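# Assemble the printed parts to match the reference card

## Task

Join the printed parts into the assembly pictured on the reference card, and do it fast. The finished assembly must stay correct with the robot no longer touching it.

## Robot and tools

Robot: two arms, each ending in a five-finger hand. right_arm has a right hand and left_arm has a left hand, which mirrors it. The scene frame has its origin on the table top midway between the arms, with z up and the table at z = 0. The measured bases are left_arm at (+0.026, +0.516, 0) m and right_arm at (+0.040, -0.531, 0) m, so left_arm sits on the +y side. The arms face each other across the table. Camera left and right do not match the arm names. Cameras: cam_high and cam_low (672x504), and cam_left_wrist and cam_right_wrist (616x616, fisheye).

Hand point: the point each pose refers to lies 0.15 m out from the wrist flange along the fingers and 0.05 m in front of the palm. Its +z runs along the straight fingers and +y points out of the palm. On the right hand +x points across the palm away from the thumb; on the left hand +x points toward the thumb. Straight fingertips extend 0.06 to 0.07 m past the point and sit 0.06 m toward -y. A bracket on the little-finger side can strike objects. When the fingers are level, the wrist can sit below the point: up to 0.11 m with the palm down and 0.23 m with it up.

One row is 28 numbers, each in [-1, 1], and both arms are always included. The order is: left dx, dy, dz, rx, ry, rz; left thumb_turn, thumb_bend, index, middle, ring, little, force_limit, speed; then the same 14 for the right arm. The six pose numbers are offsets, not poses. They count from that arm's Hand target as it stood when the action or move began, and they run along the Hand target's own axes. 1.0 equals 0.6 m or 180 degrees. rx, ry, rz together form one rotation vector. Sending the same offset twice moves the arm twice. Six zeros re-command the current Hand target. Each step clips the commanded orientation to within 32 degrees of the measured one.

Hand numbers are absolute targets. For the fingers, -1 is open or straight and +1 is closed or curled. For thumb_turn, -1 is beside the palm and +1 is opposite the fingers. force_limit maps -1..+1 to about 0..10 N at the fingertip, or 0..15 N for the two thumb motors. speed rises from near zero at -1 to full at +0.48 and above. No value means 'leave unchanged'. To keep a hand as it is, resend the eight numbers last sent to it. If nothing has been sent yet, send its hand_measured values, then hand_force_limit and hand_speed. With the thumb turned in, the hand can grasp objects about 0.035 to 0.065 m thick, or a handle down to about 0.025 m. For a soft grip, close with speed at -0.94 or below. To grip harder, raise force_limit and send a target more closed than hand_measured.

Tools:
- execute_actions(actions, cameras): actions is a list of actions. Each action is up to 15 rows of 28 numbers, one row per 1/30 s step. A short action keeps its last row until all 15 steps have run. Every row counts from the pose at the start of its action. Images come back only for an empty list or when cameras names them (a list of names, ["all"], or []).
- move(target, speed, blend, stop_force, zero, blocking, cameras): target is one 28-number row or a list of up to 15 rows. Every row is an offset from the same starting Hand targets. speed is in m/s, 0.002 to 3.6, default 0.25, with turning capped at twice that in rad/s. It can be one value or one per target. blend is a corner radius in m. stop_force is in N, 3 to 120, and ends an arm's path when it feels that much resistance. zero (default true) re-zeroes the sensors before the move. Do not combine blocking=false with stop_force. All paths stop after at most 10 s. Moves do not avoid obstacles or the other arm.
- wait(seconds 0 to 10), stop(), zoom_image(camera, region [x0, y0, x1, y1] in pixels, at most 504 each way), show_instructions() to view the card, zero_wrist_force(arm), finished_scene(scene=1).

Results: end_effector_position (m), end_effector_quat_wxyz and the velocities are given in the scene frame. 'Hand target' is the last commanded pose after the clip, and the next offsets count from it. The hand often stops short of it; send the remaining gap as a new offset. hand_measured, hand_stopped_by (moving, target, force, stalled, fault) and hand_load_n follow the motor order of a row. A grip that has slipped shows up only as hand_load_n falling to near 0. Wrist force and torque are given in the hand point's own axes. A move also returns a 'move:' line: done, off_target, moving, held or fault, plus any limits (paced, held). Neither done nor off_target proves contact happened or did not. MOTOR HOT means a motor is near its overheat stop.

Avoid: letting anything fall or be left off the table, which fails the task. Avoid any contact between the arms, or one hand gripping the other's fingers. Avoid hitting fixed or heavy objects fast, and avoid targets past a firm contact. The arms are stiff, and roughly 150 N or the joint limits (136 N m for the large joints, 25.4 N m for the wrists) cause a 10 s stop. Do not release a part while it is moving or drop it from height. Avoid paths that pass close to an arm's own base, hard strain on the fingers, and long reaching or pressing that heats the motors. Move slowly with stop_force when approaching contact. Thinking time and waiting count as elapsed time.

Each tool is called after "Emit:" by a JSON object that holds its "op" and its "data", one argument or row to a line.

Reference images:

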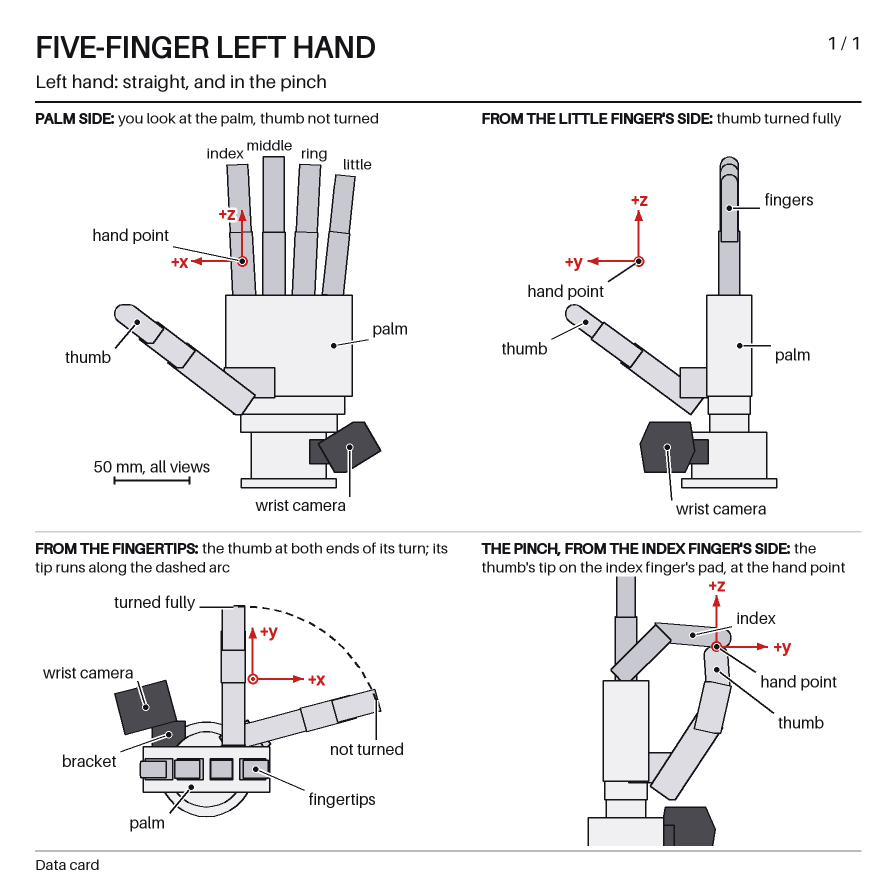

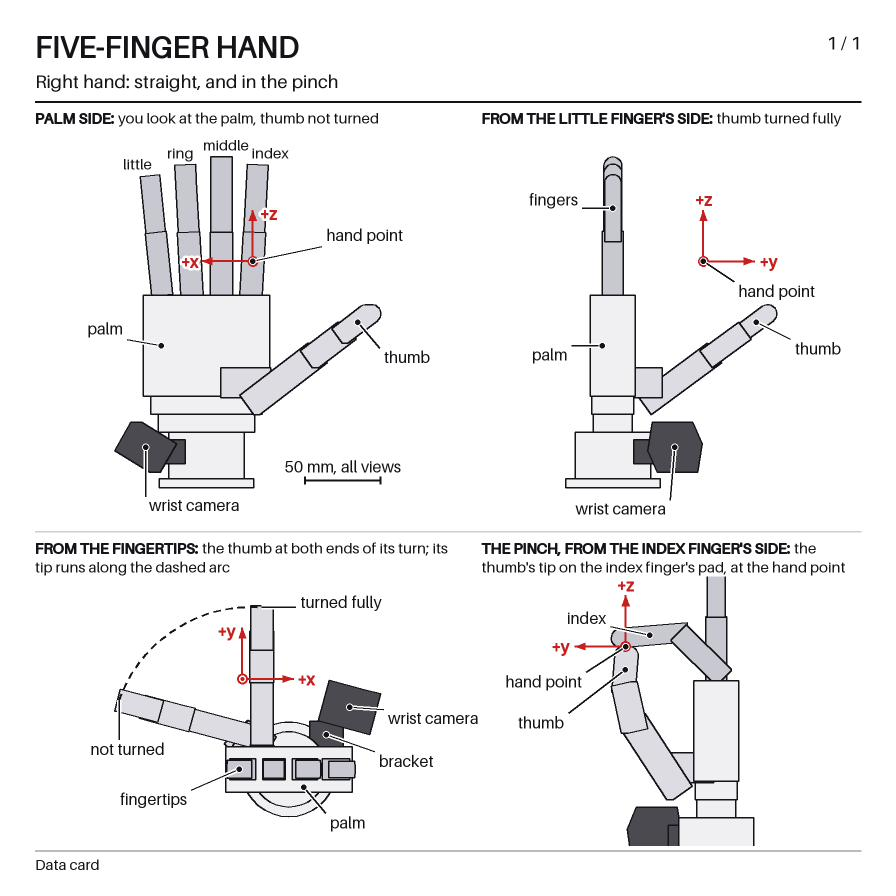

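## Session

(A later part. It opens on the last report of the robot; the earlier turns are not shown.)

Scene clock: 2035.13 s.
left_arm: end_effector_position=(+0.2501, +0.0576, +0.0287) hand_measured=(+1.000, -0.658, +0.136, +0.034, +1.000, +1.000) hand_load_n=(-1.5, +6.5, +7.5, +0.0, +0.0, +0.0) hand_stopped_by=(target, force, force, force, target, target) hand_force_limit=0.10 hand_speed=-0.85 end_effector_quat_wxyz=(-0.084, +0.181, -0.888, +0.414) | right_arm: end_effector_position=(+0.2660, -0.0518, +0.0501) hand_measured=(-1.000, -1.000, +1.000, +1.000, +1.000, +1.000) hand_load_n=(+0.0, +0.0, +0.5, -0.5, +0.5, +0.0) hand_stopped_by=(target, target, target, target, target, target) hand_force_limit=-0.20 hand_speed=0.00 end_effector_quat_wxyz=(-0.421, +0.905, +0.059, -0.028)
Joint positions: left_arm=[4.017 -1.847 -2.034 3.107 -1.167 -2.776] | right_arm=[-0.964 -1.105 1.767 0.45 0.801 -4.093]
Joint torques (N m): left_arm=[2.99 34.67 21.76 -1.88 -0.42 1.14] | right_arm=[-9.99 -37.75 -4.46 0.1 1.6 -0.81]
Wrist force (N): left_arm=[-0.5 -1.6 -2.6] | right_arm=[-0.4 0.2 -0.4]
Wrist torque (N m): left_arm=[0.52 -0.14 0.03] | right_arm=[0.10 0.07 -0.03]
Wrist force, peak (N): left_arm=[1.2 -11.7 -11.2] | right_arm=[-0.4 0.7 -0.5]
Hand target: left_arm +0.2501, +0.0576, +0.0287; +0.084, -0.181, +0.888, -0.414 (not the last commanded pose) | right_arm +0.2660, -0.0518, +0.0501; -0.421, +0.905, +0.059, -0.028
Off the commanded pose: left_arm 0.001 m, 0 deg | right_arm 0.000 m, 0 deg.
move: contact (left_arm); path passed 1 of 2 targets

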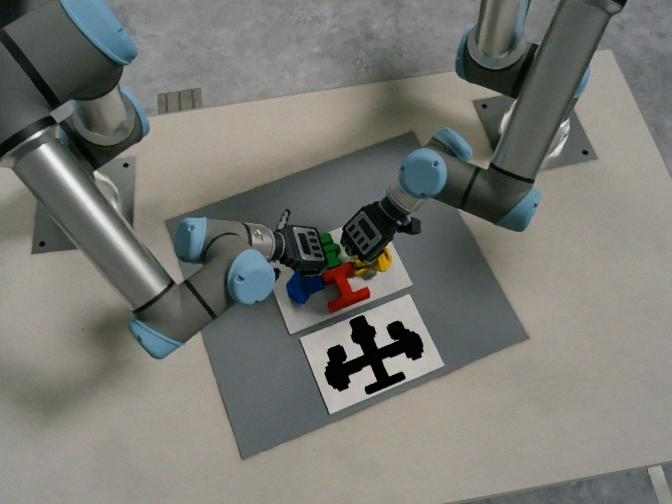

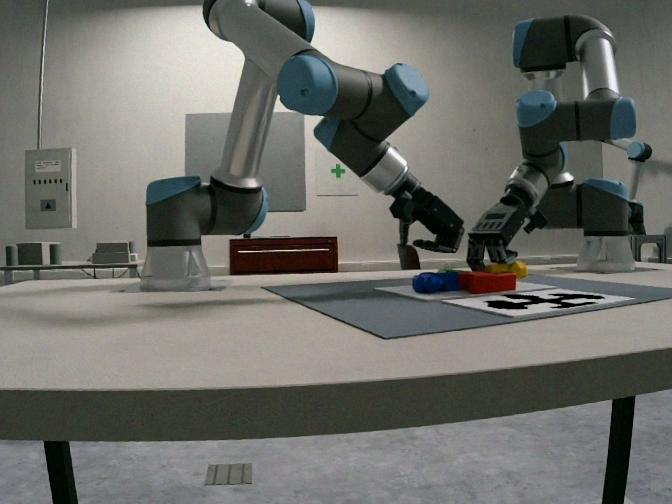

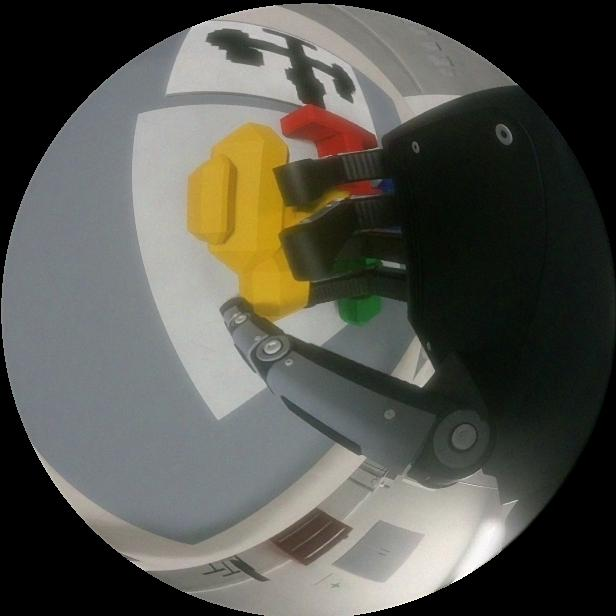

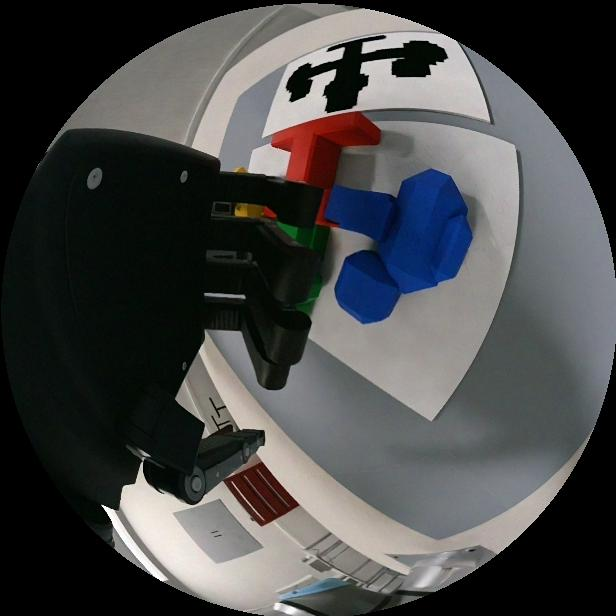

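Emit:
{"op": "move", "data": {
  "target": [
    [0,-0.0128,-0.0107,0,0,0,1,-0.5,0.25,0.24,1,1,0.1,-0.85,0,0,0,0,0,0,-1,-1,1,1,1,1,-0.2,0],
    [-0.0018,-0.0065,-0.0182,0,0,0,1,-0.5,0.25,0.24,1,1,0.1,-0.85,0,0,0,0,0,0,-1,-1,1,1,1,1,-0.2,0],
    [-0.0018,0.0063,-0.0075,0,0,0,1,-0.5,0.25,0.24,1,1,0.1,-0.85,0,0,0,0,0,0,-1,-1,1,1,1,1,-0.2,0]
  ],
  "speed": 0.02,
  "stop_force": 8,
  "cameras": ["all"]
}}

Emit:
{"op": "zoom_image", "data": {
  "camera": "cam_high",
  "region": [330, 245, 400, 315]
}}

Emit:
{"op": "zoom_image", "data": {
  "camera": "cam_left_wrist",
  "region": [210, 110, 350, 250]
}}

Emit:
{"op": "zoom_image", "data": {
  "camera": "cam_low",
  "region": [460, 240, 540, 300]
}}

Scene clock: 2059.00 s.
left_arm: end_effector_position=(+0.2488, +0.0634, +0.0287) hand_measured=(+1.000, -0.658, +0.136, +0.034, +1.000, +1.000) hand_load_n=(-1.0, +6.5, +7.0, -0.5, +0.0, -0.5) hand_stopped_by=(target, force, force, force, target, target) hand_force_limit=0.10 hand_speed=-0.85 end_effector_quat_wxyz=(-0.084, +0.181, -0.888, +0.414) | right_arm: end_effector_position=(+0.2660, -0.0518, +0.0501) hand_measured=(-1.000, -1.000, +1.000, +1.000, +1.000, +1.000) hand_load_n=(+0.0, +0.0, +0.0, +0.0, +0.0, +0.0) hand_stopped_by=(target, target, target, target, target, target) hand_force_limit=-0.20 hand_speed=0.00 end_effector_quat_wxyz=(-0.421, +0.905, +0.059, -0.028)
Joint positions: left_arm=[4.029 -1.837 -2.05 3.108 -1.159 -2.766] | right_arm=[-0.964 -1.105 1.767 0.45 0.801 -4.093]
Joint torques (N m): left_arm=[-8.07 34.65 21.45 -3.14 -1.32 -2.32] | right_arm=[-9.06 -38.63 -4.37 0.16 1.54 -0.4]
Wrist force (N): left_arm=[-0.4 -1.6 -2.9] | right_arm=[-0.4 0.7 -0.4]
Wrist torque (N m): left_arm=[0.54 -0.14 0.01] | right_arm=[0.16 0.08 -0.02]
Wrist force, peak (N): left_arm=[1.0 -3.5 -5.1] | right_arm=[-0.4 0.7 -0.6]
Hand target: left_arm +0.2488, +0.0634, +0.0287; +0.084, -0.181, +0.888, -0.414 | right_arm +0.2660, -0.0518, +0.0501; -0.421, +0.905, +0.059, -0.028
Off the commanded pose: left_arm 0.000 m, 0 deg | right_arm 0.000 m, 0 deg.
move: done

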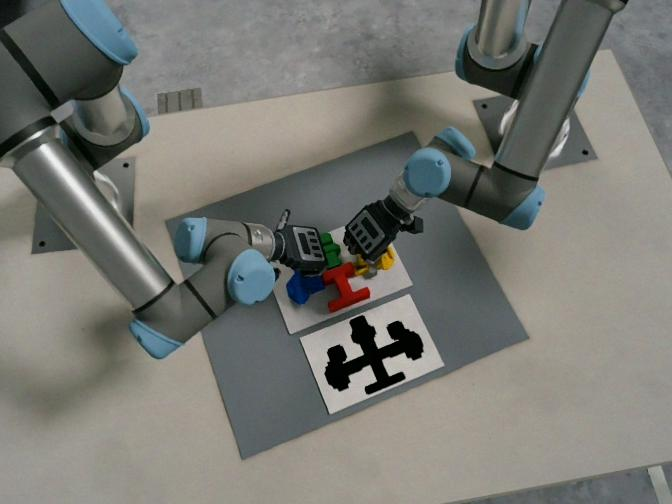

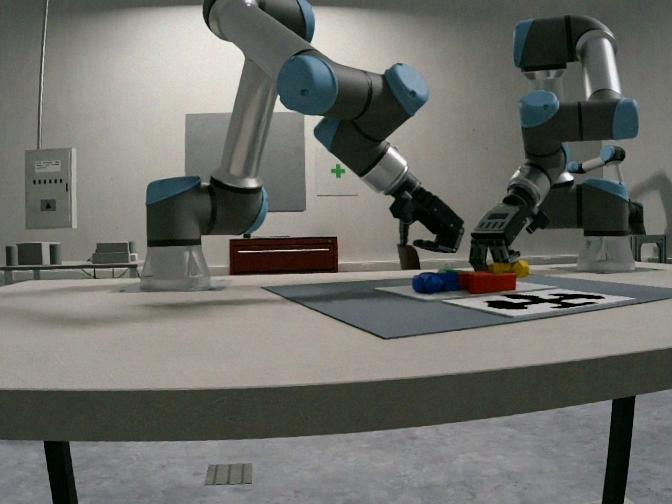

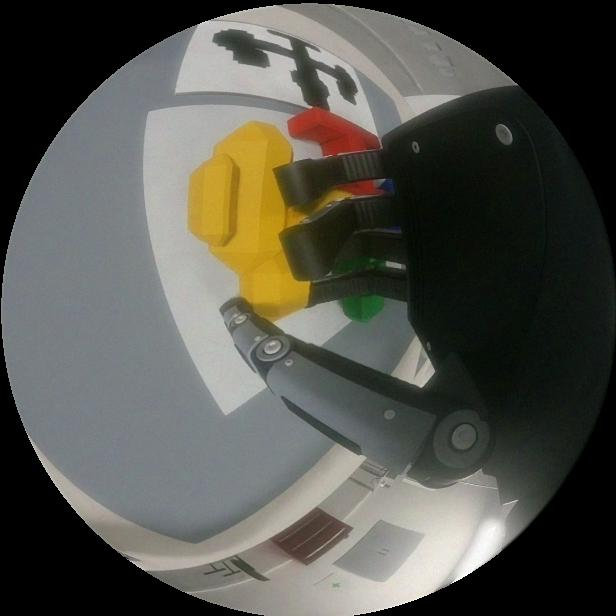

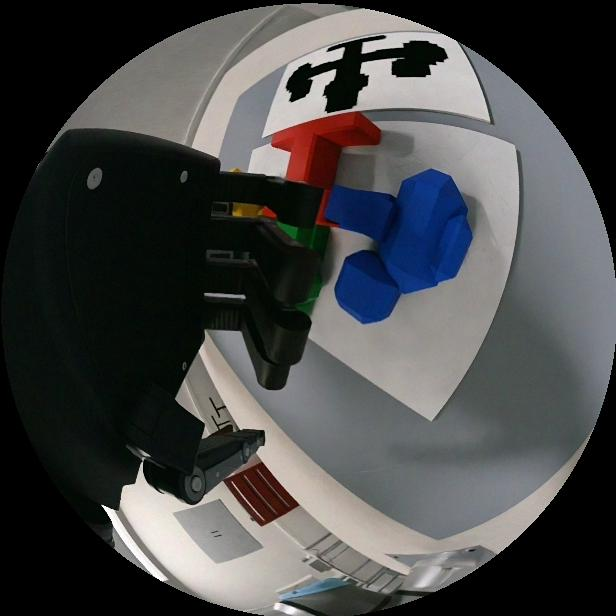

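Scaled by 7.200 from the camera's 672x504 image, which has a finer 960x720 frame.

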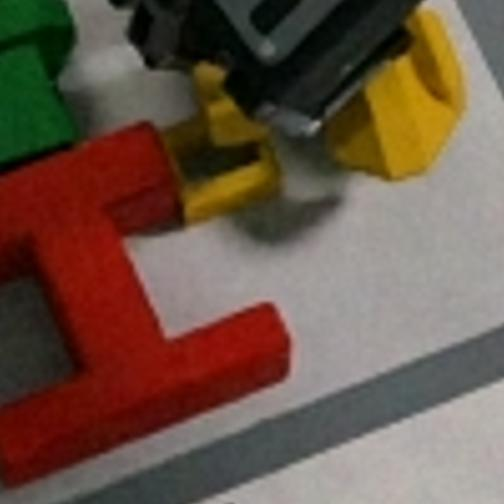

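Scaled by 3.600 from the camera's 616x616 image, which has a finer 880x880 frame.

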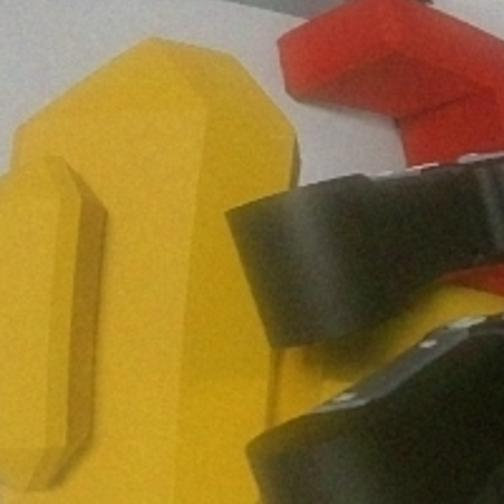

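Scaled by 6.300 from the camera's 672x504 image, which has a finer 960x720 frame.

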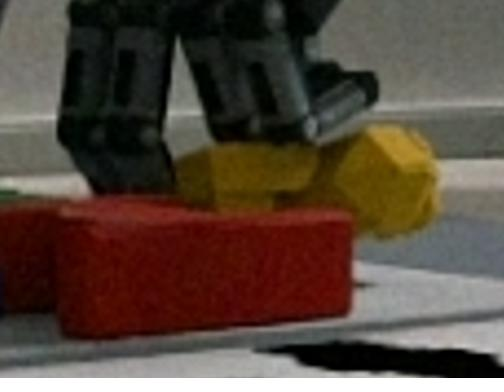

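Emit:
{"op": "move", "data": {
  "target": [
    [0,-0.0447,-0.0375,0,0,0,1,-0.5,0.25,0.24,1,1,0.1,-0.85,0,0,0,0,0,0,-1,-1,1,1,1,1,-0.2,0],
    [-0.0417,0.0563,-0.1579,0,0,0,1,-0.5,0.25,0.24,1,1,0.1,-0.85,0,0,0,0,0,0,-1,-1,1,1,1,1,-0.2,0]
  ],
  "speed": 0.12
}}

Emit:
{"op": "move", "data": {
  "target": [0,0.0511,0.0429,0,0,0,1,-0.5,0.25,0.24,1,1,0.1,-0.85,0,0.0485,0.0407,0,0,0,-1,-1,1,1,1,1,-0.2,0],
  "speed": 0.025,
  "stop_force": 5,
  "cameras": ["cam_low","cam_right_wrist"]
}}

Emit:
{"op": "move", "data": {
  "target": [
    [0,0,0,0,0,0,1,-1,-0.5,-0.49,1,1,-0.2,-0.2,0,-0.0702,-0.0589,0,0,0,-1,-1,1,1,1,1,-0.2,0],
    [0,-0.0383,-0.0322,0,0,0,1,-1,-0.5,-0.49,1,1,-0.2,-0.2,0,-0.0702,-0.0589,0,0,0,-1,-1,1,1,1,1,-0.2,0]
  ],
  "speed": 0.08,
  "cameras": ["all"]
}}

Emit:
{"op": "zoom_image", "data": {
  "camera": "cam_left_wrist",
  "region": [180, 150, 380, 350]
}}

Emit:
{"op": "zoom_image", "data": {
  "camera": "cam_high",
  "region": [280, 220, 400, 330]
}}

Emit:
{"op": "zoom_image", "data": {
  "camera": "cam_low",
  "region": [400, 240, 540, 310]
}}

Scene clock: 2086.07 s.
left_arm: end_effector_position=(+0.2349, +0.1599, +0.0638) hand_measured=(+1.000, -0.658, +0.136, +0.034, +1.000, +1.000) hand_load_n=(-1.5, +6.5, +7.5, +0.5, +0.0, +0.5) hand_stopped_by=(target, force, force, force, target, target) hand_force_limit=0.10 hand_speed=-0.85 end_effector_quat_wxyz=(-0.084, +0.181, -0.888, +0.414) | right_arm: end_effector_position=(+0.2660, -0.0518, +0.0501) hand_measured=(-1.000, -1.000, +1.000, +1.000, +1.000, +1.000) hand_load_n=(-0.5, +0.0, +0.5, +0.0, +0.0, +0.0) hand_stopped_by=(target, target, target, target, target, target) hand_force_limit=-0.20 hand_speed=0.00 end_effector_quat_wxyz=(-0.421, +0.905, +0.059, -0.028)
Joint positions: left_arm=[4.311 -1.604 -2.243 2.951 -0.969 -2.527] | right_arm=[-0.964 -1.105 1.767 0.45 0.801 -4.093]
Joint torques (N m): left_arm=[3.55 11.85 17.27 1.31 -0.86 -0.67] | right_arm=[-9.46 -37.35 -5.07 0.02 1.5 0.29]
Wrist force (N): left_arm=[0.5 1.7 -0.5] | right_arm=[-0.5 0.5 -0.3]
Wrist torque (N m): left_arm=[0.44 -0.07 -0.01] | right_arm=[0.13 0.08 -0.04]
Wrist force, peak (N): left_arm=[-0.2 -1.7 -3.2] | right_arm=[-0.7 0.6 0.0]
Hand target: left_arm +0.2350, +0.1600, +0.0637; +0.084, -0.181, +0.888, -0.414 | right_arm +0.2660, -0.0518, +0.0501; -0.421, +0.905, +0.059, -0.028
Off the commanded pose: left_arm 0.000 m, 0 deg | right_arm 0.000 m, 0 deg.
move: done

Scene clock: 2088.77 s.
left_arm: end_effector_position=(+0.2349, +0.1600, +0.0246) hand_measured=(+1.000, -0.658, +0.136, +0.034, +1.000, +1.000) hand_load_n=(-1.0, +6.5, +7.0, +0.5, +0.0, +0.0) hand_stopped_by=(target, force, force, force, target, target) hand_force_limit=0.10 hand_speed=-0.85 end_effector_quat_wxyz=(-0.084, +0.181, -0.888, +0.414) | right_arm: end_effector_position=(+0.2659, -0.0519, +0.0162) hand_measured=(-1.000, -1.000, +1.000, +1.000, +1.000, +1.000) hand_load_n=(+0.0, +0.0, +0.0, +0.0, +0.0, +0.0) hand_stopped_by=(target, target, target, target, target, target) hand_force_limit=-0.20 hand_speed=0.00 end_effector_quat_wxyz=(-0.421, +0.905, +0.059, -0.028)
Joint positions: left_arm=[4.311 -1.687 -2.289 3.081 -0.969 -2.527] | right_arm=[-0.964 -1.053 1.792 0.372 0.801 -4.093]
Joint torques (N m): left_arm=[2.6 27.03 20.52 1.12 -1.55 0.77] | right_arm=[-9.46 -35.8 -18.59 0.45 2.56 1.49]
Wrist force (N): left_arm=[-0.4 0.2 -1.4] | right_arm=[-1.5 -3.1 -2.5]
Wrist torque (N m): left_arm=[0.48 -0.09 0.03] | right_arm=[0.19 0.34 -0.28]
Wrist force, peak (N): left_arm=[0.9 -15.2 -13.5] | right_arm=[-2.5 -22.7 -18.6]
Hand target: left_arm +0.2349, +0.1600, +0.0246; +0.084, -0.181, +0.888, -0.414 (not the last commanded pose) | right_arm +0.2659, -0.0519, +0.0162; -0.421, +0.905, +0.059, -0.028 (not the last commanded pose)
Off the commanded pose: left_arm 0.001 m, 0 deg | right_arm 0.004 m, 0 deg.
move: contact (left_arm, right_arm)
Images, in order (width x height): cam_low 672x504, cam_right_wrist 616x616.

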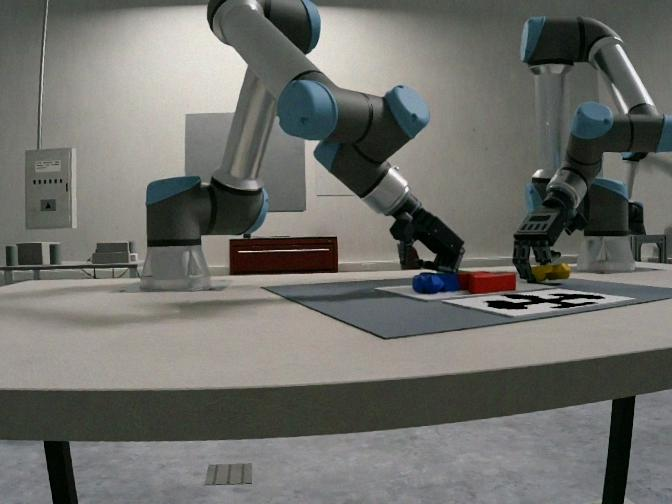

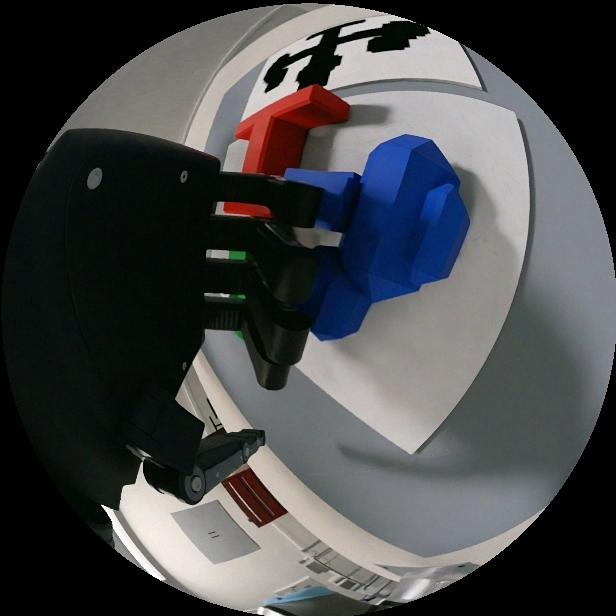

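Scene clock: 2090.60 s.
left_arm: end_effector_position=(+0.2350, +0.1600, +0.0546) hand_measured=(+1.000, -1.000, -0.208, +0.006, +1.000, +1.000) hand_load_n=(+0.0, +0.0, +0.0, +0.0, +0.0, +0.0) hand_stopped_by=(target, target, stalled, stalled, target, target) hand_force_limit=-0.20 hand_speed=-0.20 end_effector_quat_wxyz=(-0.084, +0.181, -0.888, +0.414) | right_arm: end_effector_position=(+0.2660, -0.0518, +0.0712) hand_measured=(-1.000, -1.000, +1.000, +1.000, +1.000, +1.000) hand_load_n=(+0.0, -0.5, +0.0, +0.0, +0.0, +0.0) hand_stopped_by=(target, target, target, target, target, target) hand_force_limit=-0.20 hand_speed=0.00 end_effector_quat_wxyz=(-0.421, +0.905, +0.059, -0.028)
Joint positions: left_arm=[4.311 -1.622 -2.255 2.981 -0.969 -2.527] | right_arm=[-0.964 -1.135 1.747 0.499 0.801 -4.093]
Joint torques (N m): left_arm=[5 7.96 6.07 1.36 3.03 1.83] | right_arm=[9.84 -24.17 -4.86 2.26 -3.55 -1.76]
Wrist force (N): left_arm=[0.4 1.7 -0.7] | right_arm=[-1.0 0.5 -0.7]
Wrist torque (N m): left_arm=[0.46 -0.07 -0.01] | right_arm=[0.15 0.18 -0.06]
Wrist force, peak (N): left_arm=[-1.6 -0.2 -29.5] | right_arm=[-1.3 -2.4 -2.2]
Hand target: left_arm +0.2350, +0.1600, +0.0546; +0.084, -0.181, +0.888, -0.414 | right_arm +0.2660, -0.0518, +0.0712; -0.421, +0.905, +0.059, -0.028
Off the commanded pose: left_arm 0.000 m, 0 deg | right_arm 0.000 m, 0 deg.
move: done

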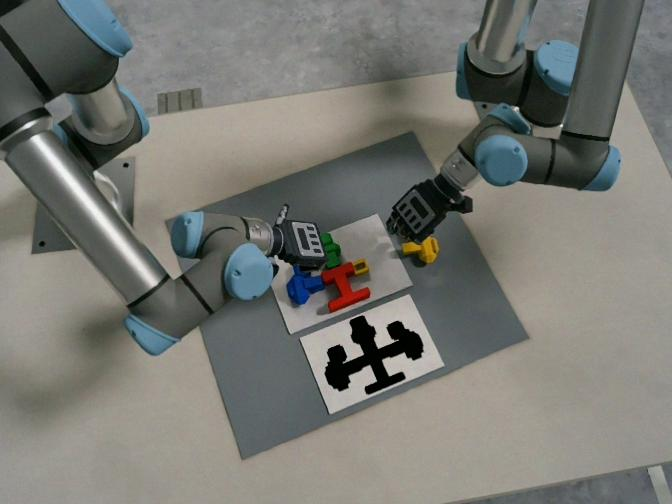

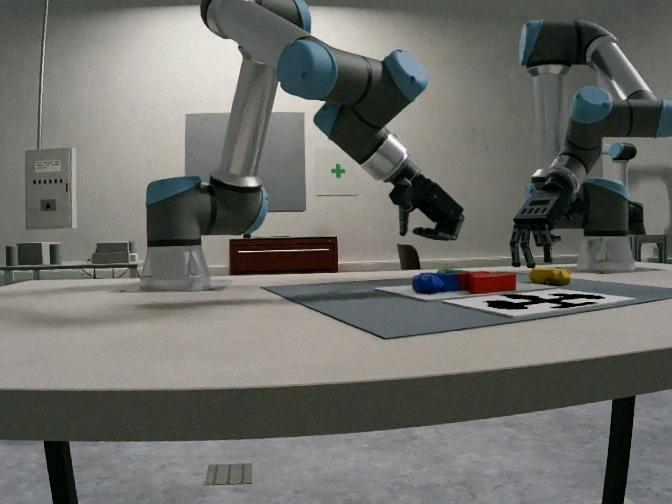

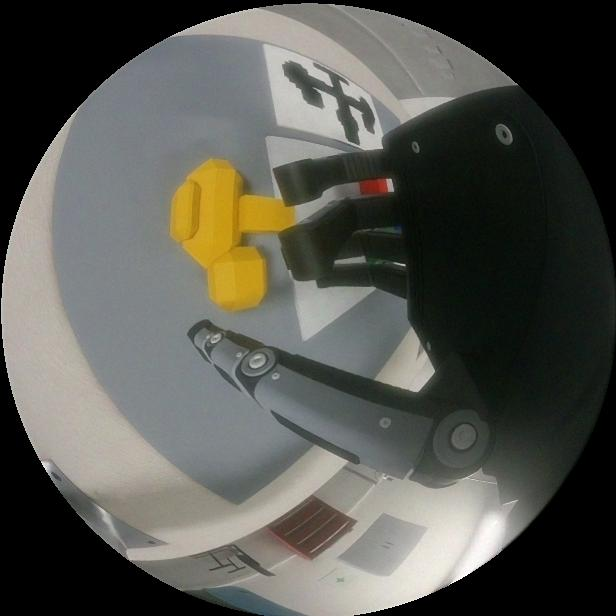

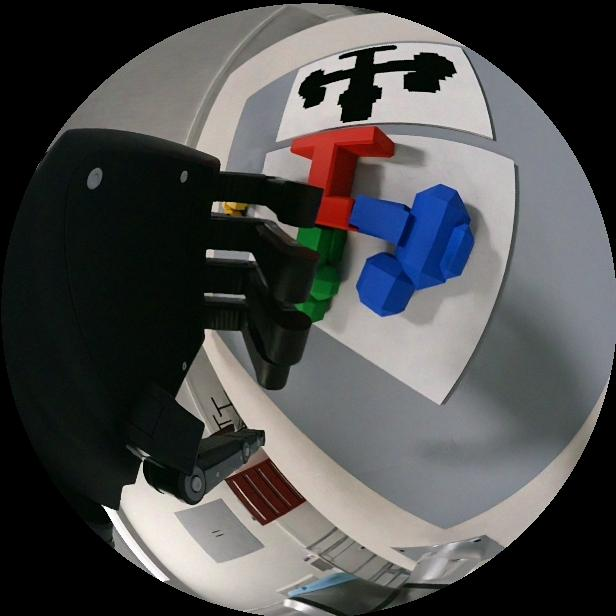

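Scaled by 2.520 from the camera's 616x616 image, which has a finer 880x880 frame.

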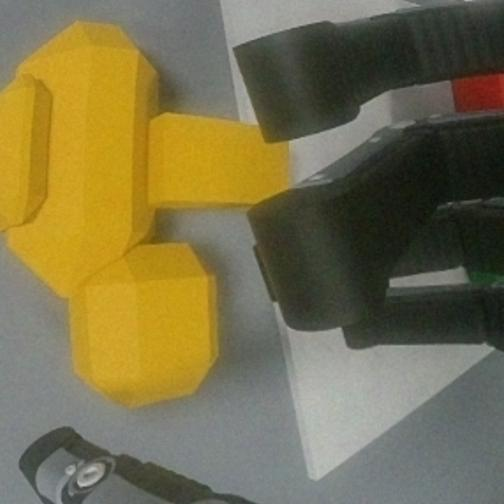

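Scaled by 4.200 from the camera's 672x504 image, which has a finer 960x720 frame.

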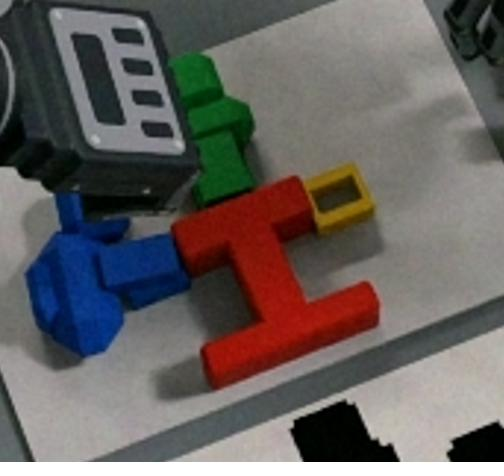

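Scaled by 3.600 from the camera's 672x504 image, which has a finer 960x720 frame.

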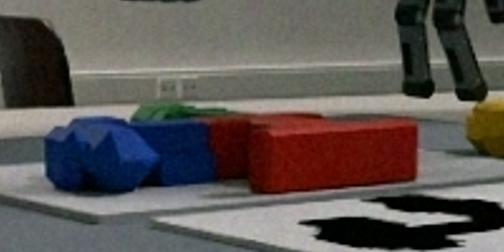

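Emit:
{"op": "move", "data": {
  "target": [
    [0,0,0,0,0,0,1,-1,-0.5,-0.5,1,1,-0.2,0,0,0,0,0,0,0,-1,-1,1,1,1,1,-0.2,0],
    [0.0058,0.036,0.0183,0,0.034,0.0286,1,-1,-0.5,-0.5,1,1,-0.2,0,0,0,0,0,0,0,-1,-1,1,1,1,1,-0.2,0]
  ],
  "speed": 0.06,
  "cameras": ["cam_left_wrist"]
}}

Emit:
{"op": "zoom_image", "data": {
  "camera": "cam_left_wrist",
  "region": [180, 200, 380, 400]
}}

Scene clock: 2124.97 s.
left_arm: end_effector_position=(+0.2296, +0.1637, +0.0310) hand_measured=(+1.000, -1.000, -0.208, -0.500, +1.000, +1.000) hand_load_n=(+0.0, +0.0, +0.0, +0.0, +0.0, +0.0) hand_stopped_by=(target, target, stalled, target, target, target) hand_force_limit=-0.20 hand_speed=0.00 end_effector_quat_wxyz=(-0.055, +0.119, -0.899, +0.419) | right_arm: end_effector_position=(+0.2660, -0.0518, +0.0712) hand_measured=(-1.000, -1.000, +1.000, +1.000, +1.000, +1.000) hand_load_n=(-0.5, +0.0, +0.0, +0.0, +0.0, +0.0) hand_stopped_by=(target, target, target, target, target, target) hand_force_limit=-0.20 hand_speed=0.00 end_effector_quat_wxyz=(-0.421, +0.905, +0.059, -0.028)
Joint positions: left_arm=[4.358 -1.723 -2.258 2.967 -0.86 -2.335] | right_arm=[-0.964 -1.135 1.747 0.499 0.801 -4.093]
Joint torques (N m): left_arm=[-7.94 29.67 20.67 -1.3 -1.28 -2.34] | right_arm=[10.67 -24.12 -5.19 2.61 -3.71 -1.58]
Wrist force (N): left_arm=[0.4 1.6 -0.5] | right_arm=[-1.1 0.6 -0.7]
Wrist torque (N m): left_arm=[0.42 -0.04 -0.02] | right_arm=[0.17 0.19 -0.06]
Wrist force, peak (N): left_arm=[0.2 1.8 -0.9] | right_arm=[-1.3 0.8 -0.7]
Hand target: left_arm +0.2296, +0.1637, +0.0310; +0.055, -0.119, +0.899, -0.419 | right_arm +0.2660, -0.0518, +0.0712; -0.421, +0.905, +0.059, -0.028
Off the commanded pose: left_arm 0.000 m, 0 deg | right_arm 0.000 m, 0 deg.
move: done
Images, in order (width x height): cam_left_wrist 616x616.

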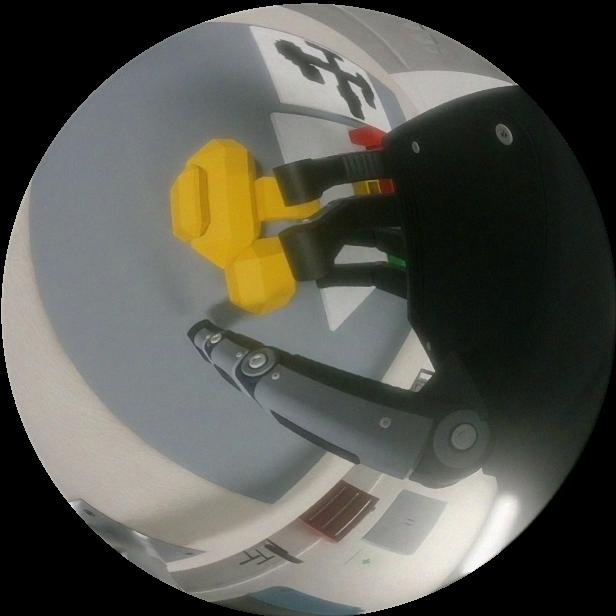

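Scaled by 2.520 from the camera's 616x616 image, which has a finer 880x880 frame.

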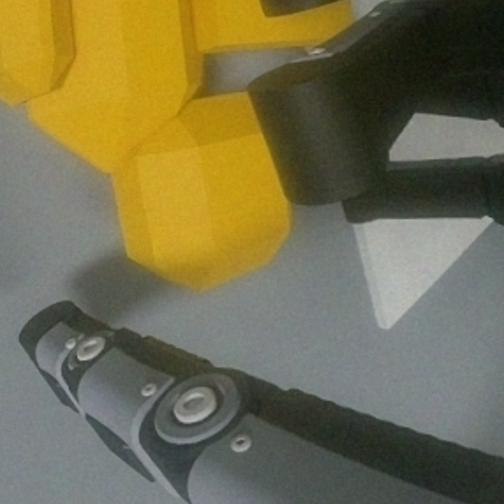

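Emit:
{"op": "move", "data": {
  "target": [
    [0,0,0,0,0,0,1,-0.5,0.25,0.25,1,1,0.1,-0.85,0,0,0,0,0,0,-1,-1,1,1,1,1,-0.2,0],
    [0,-0.0447,-0.0375,0,0,0,1,-0.5,0.25,0.25,1,1,0.1,-0.85,0,0,0,0,0,0,-1,-1,1,1,1,1,-0.2,0]
  ],
  "speed": 0.08,
  "cameras": ["cam_left_wrist","cam_high"]
}}

Emit:
{"op": "zoom_image", "data": {
  "camera": "cam_left_wrist",
  "region": [180, 150, 380, 350]
}}

Scene clock: 2138.97 s.
left_arm: end_effector_position=(+0.2297, +0.1636, +0.0660) hand_measured=(+1.000, -0.500, +0.250, -0.406, +1.000, +1.000) hand_load_n=(+0.0, +0.0, +0.0, +0.0, +0.0, +0.0) hand_stopped_by=(target, target, target, force, target, target) hand_force_limit=0.10 hand_speed=-0.85 end_effector_quat_wxyz=(-0.055, +0.119, -0.899, +0.419) | right_arm: end_effector_position=(+0.2660, -0.0518, +0.0712) hand_measured=(-1.000, -1.000, +1.000, +1.000, +1.000, +1.000) hand_load_n=(-0.5, +0.0, +0.0, +0.0, +0.0, +0.0) hand_stopped_by=(target, target, target, target, target, target) hand_force_limit=-0.20 hand_speed=0.00 end_effector_quat_wxyz=(-0.421, +0.905, +0.059, -0.028)
Joint positions: left_arm=[4.358 -1.649 -2.219 2.855 -0.861 -2.335] | right_arm=[-0.964 -1.135 1.747 0.499 0.801 -4.093]
Joint torques (N m): left_arm=[5.82 11.44 5.9 0.36 2.35 1.91] | right_arm=[11.06 -24.27 -5.26 2.39 -3.78 -1.5]
Wrist force (N): left_arm=[0.6 1.4 -0.2] | right_arm=[-1.0 0.7 -0.7]
Wrist torque (N m): left_arm=[0.40 -0.07 -0.01] | right_arm=[0.18 0.18 -0.05]
Wrist force, peak (N): left_arm=[0.4 -7.7 -1.2] | right_arm=[-1.5 0.7 -0.7]
Hand target: left_arm +0.2296, +0.1637, +0.0660; +0.055, -0.119, +0.899, -0.419 | right_arm +0.2660, -0.0518, +0.0712; -0.421, +0.905, +0.059, -0.028
Off the commanded pose: left_arm 0.000 m, 0 deg | right_arm 0.000 m, 0 deg.
move: done
Images, in order (width x height): cam_high 672x504, cam_left_wrist 616x616.

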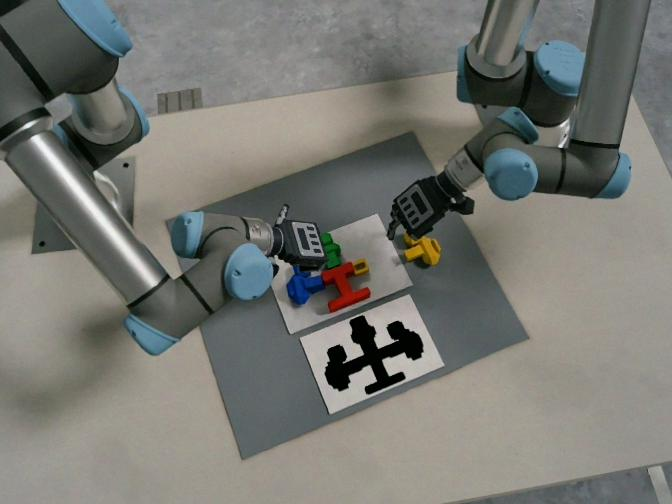

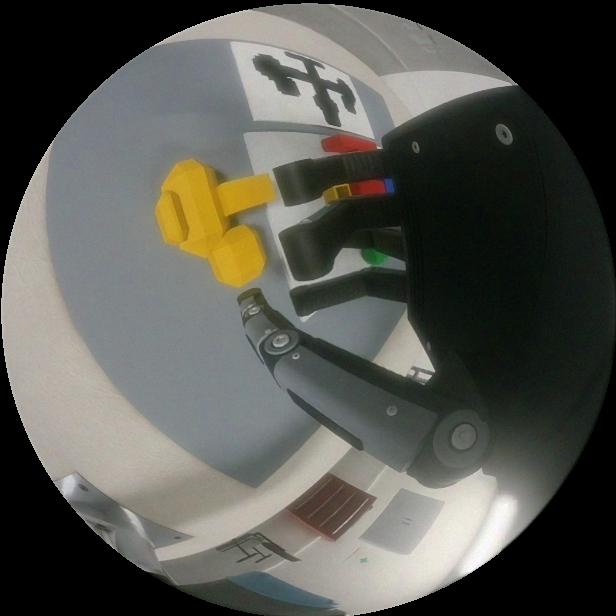

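Scaled by 2.520 from the camera's 616x616 image, which has a finer 880x880 frame.

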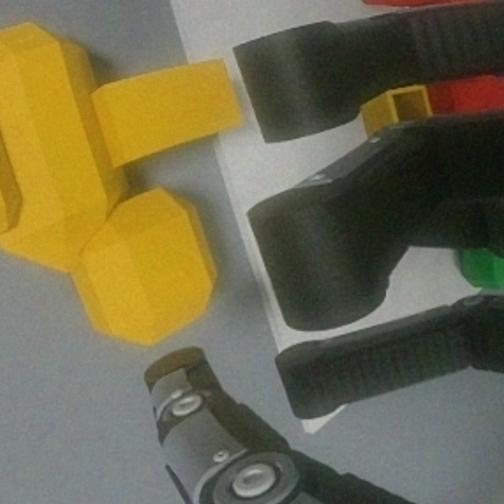

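Emit:
{"op": "move", "data": {
  "target": [
    [0,0,0,0,0,0,1,-1,-0.15,-0.15,1,1,0.5,0,0,0,0,0,0,0,-1,-1,1,1,1,1,-0.2,0],
    [-0.0232,-0.0113,0.0135,0,-0.0383,-0.0321,1,-1,-0.15,-0.15,1,1,0.5,0,0,0,0,0,0,0,-1,-1,1,1,1,1,-0.2,0],
    [-0.0232,0.0333,0.051,0,-0.0383,-0.0321,1,-1,-0.15,-0.15,1,1,0.5,0,0,0,0,0,0,0,-1,-1,1,1,1,1,-0.2,0]
  ],
  "speed": 0.07,
  "cameras": ["cam_left_wrist"]
}}

Emit:
{"op": "zoom_image", "data": {
  "camera": "cam_left_wrist",
  "region": [180, 200, 380, 400]
}}

Scene clock: 2182.97 s.
left_arm: end_effector_position=(+0.2457, +0.1571, +0.0310) hand_measured=(+1.000, -1.000, -0.150, -0.150, +1.000, +1.000) hand_load_n=(+0.0, +0.5, +0.0, +0.0, +0.0, +0.0) hand_stopped_by=(target, target, target, target, target, target) hand_force_limit=0.50 hand_speed=0.00 end_effector_quat_wxyz=(-0.088, +0.189, -0.887, +0.413) | right_arm: end_effector_position=(+0.2660, -0.0518, +0.0712) hand_measured=(-1.000, -1.000, +1.000, +1.000, +1.000, +1.000) hand_load_n=(+0.0, +0.0, +0.0, +0.0, +0.0, +0.0) hand_stopped_by=(target, target, target, target, target, target) hand_force_limit=-0.20 hand_speed=0.00 end_effector_quat_wxyz=(-0.421, +0.905, +0.059, -0.028)
Joint positions: left_arm=[4.308 -1.689 -2.26 3.064 -0.982 -2.546] | right_arm=[-0.964 -1.135 1.747 0.499 0.801 -4.093]
Joint torques (N m): left_arm=[-7.89 26.74 22.17 -2.48 -0.43 -1.99] | right_arm=[10.89 -24.83 -5.27 2.44 -3.73 -1.48]
Wrist force (N): left_arm=[0.4 1.6 -0.9] | right_arm=[-0.9 0.7 -0.7]
Wrist torque (N m): left_arm=[0.46 -0.07 -0.06] | right_arm=[0.19 0.15 -0.05]
Wrist force, peak (N): left_arm=[0.2 2.3 -0.5] | right_arm=[-1.3 0.8 -0.8]
Hand target: left_arm +0.2458, +0.1571, +0.0310; +0.088, -0.189, +0.887, -0.413 | right_arm +0.2660, -0.0518, +0.0712; -0.421, +0.905, +0.059, -0.028
Off the commanded pose: left_arm 0.000 m, 0 deg | right_arm 0.000 m, 0 deg.
move: done
Images, in order (width x height): cam_left_wrist 616x616.

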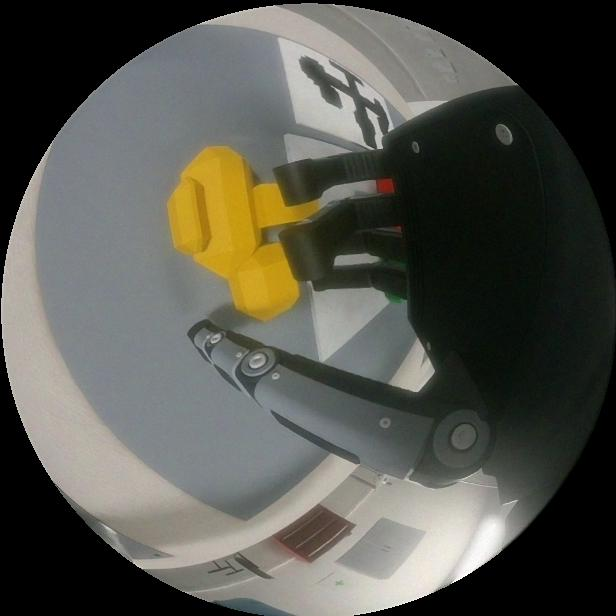

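Scaled by 2.520 from the camera's 616x616 image, which has a finer 880x880 frame.

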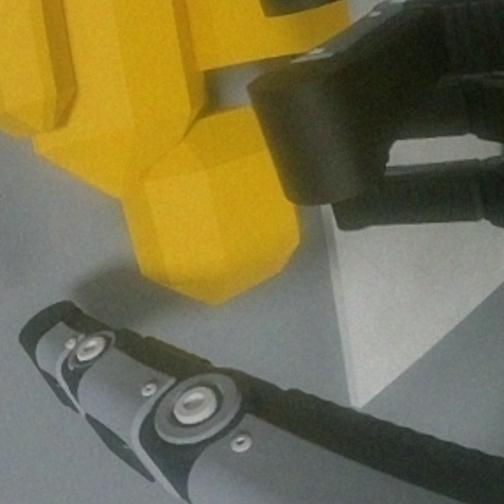

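Emit:
{"op": "move", "data": {
  "target": [
    [0,0,0,0,0,0,1,-0.5,0.25,0.25,1,1,0.1,-0.85,0,0,0,0,0,0,-1,-1,1,1,1,1,-0.2,0],
    [0,-0.0447,-0.0375,0,0,0,1,-0.5,0.25,0.25,1,1,0.1,-0.85,0,0,0,0,0,0,-1,-1,1,1,1,1,-0.2,0]
  ],
  "speed": 0.08,
  "cameras": ["cam_left_wrist","cam_high"]
}}

Emit:
{"op": "zoom_image", "data": {
  "camera": "cam_left_wrist",
  "region": [180, 150, 380, 350]
}}

Scene clock: 2194.50 s.
left_arm: end_effector_position=(+0.2459, +0.1570, +0.0661) hand_measured=(+1.000, -0.836, +0.250, +0.166, +1.000, +1.000) hand_load_n=(+3.5, +8.5, +0.0, +8.5, +0.0, +0.0) hand_stopped_by=(target, force, target, force, target, target) hand_force_limit=0.10 hand_speed=-0.85 end_effector_quat_wxyz=(-0.088, +0.189, -0.887, +0.413) | right_arm: end_effector_position=(+0.2660, -0.0518, +0.0712) hand_measured=(-1.000, -1.000, +1.000, +1.000, +1.000, +1.000) hand_load_n=(+0.0, +0.0, +0.0, +0.0, +0.0, +0.0) hand_stopped_by=(target, target, target, target, target, target) hand_force_limit=-0.20 hand_speed=0.00 end_effector_quat_wxyz=(-0.421, +0.905, +0.059, -0.028)
Joint positions: left_arm=[4.308 -1.617 -2.218 2.951 -0.982 -2.546] | right_arm=[-0.964 -1.135 1.747 0.499 0.801 -4.093]
Joint torques (N m): left_arm=[5.49 10.67 6.55 0.68 1.98 1.74] | right_arm=[10.26 -24.3 -4.92 2.36 -3.68 -1.47]
Wrist force (N): left_arm=[0.4 1.7 -0.5] | right_arm=[-1.0 0.6 -0.6]
Wrist torque (N m): left_arm=[0.44 -0.07 -0.06] | right_arm=[0.16 0.18 -0.06]
Wrist force, peak (N): left_arm=[0.3 2.2 -0.5] | right_arm=[-1.4 0.8 -0.8]
Hand target: left_arm +0.2458, +0.1570, +0.0660; +0.088, -0.189, +0.887, -0.413 | right_arm +0.2660, -0.0518, +0.0712; -0.421, +0.905, +0.059, -0.028
Off the commanded pose: left_arm 0.000 m, 0 deg | right_arm 0.000 m, 0 deg.
move: done
Images, in order (width x height): cam_high 672x504, cam_left_wrist 616x616.

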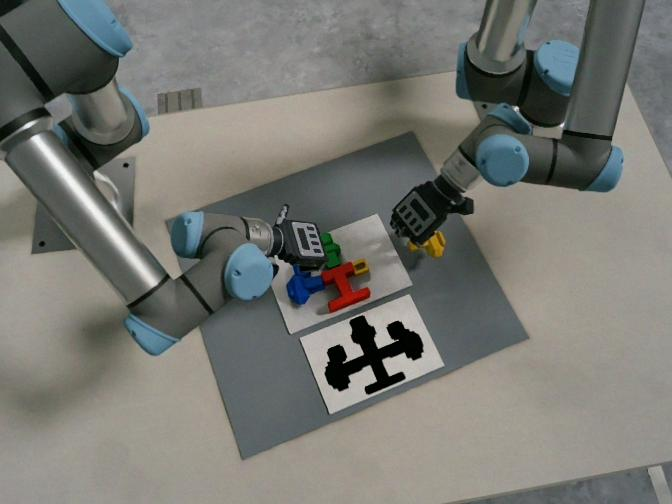

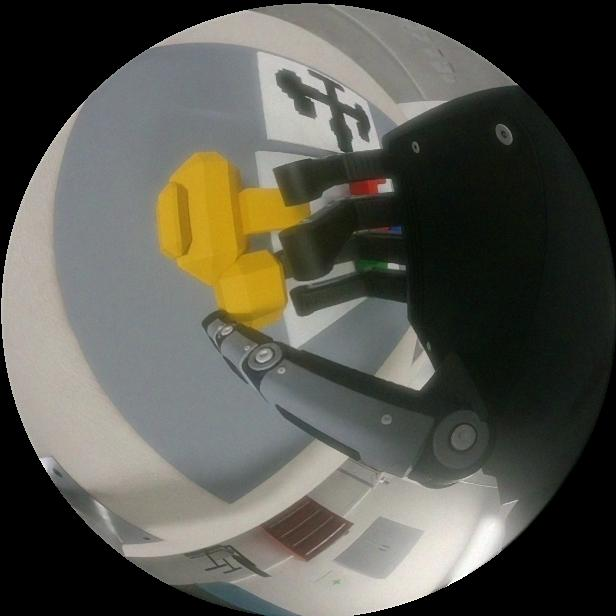

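Scaled by 2.520 from the camera's 616x616 image, which has a finer 880x880 frame.

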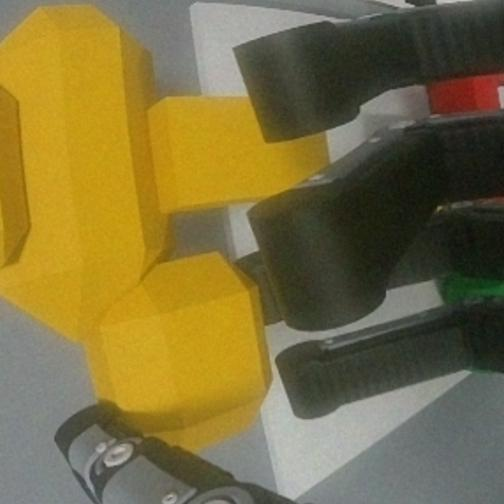

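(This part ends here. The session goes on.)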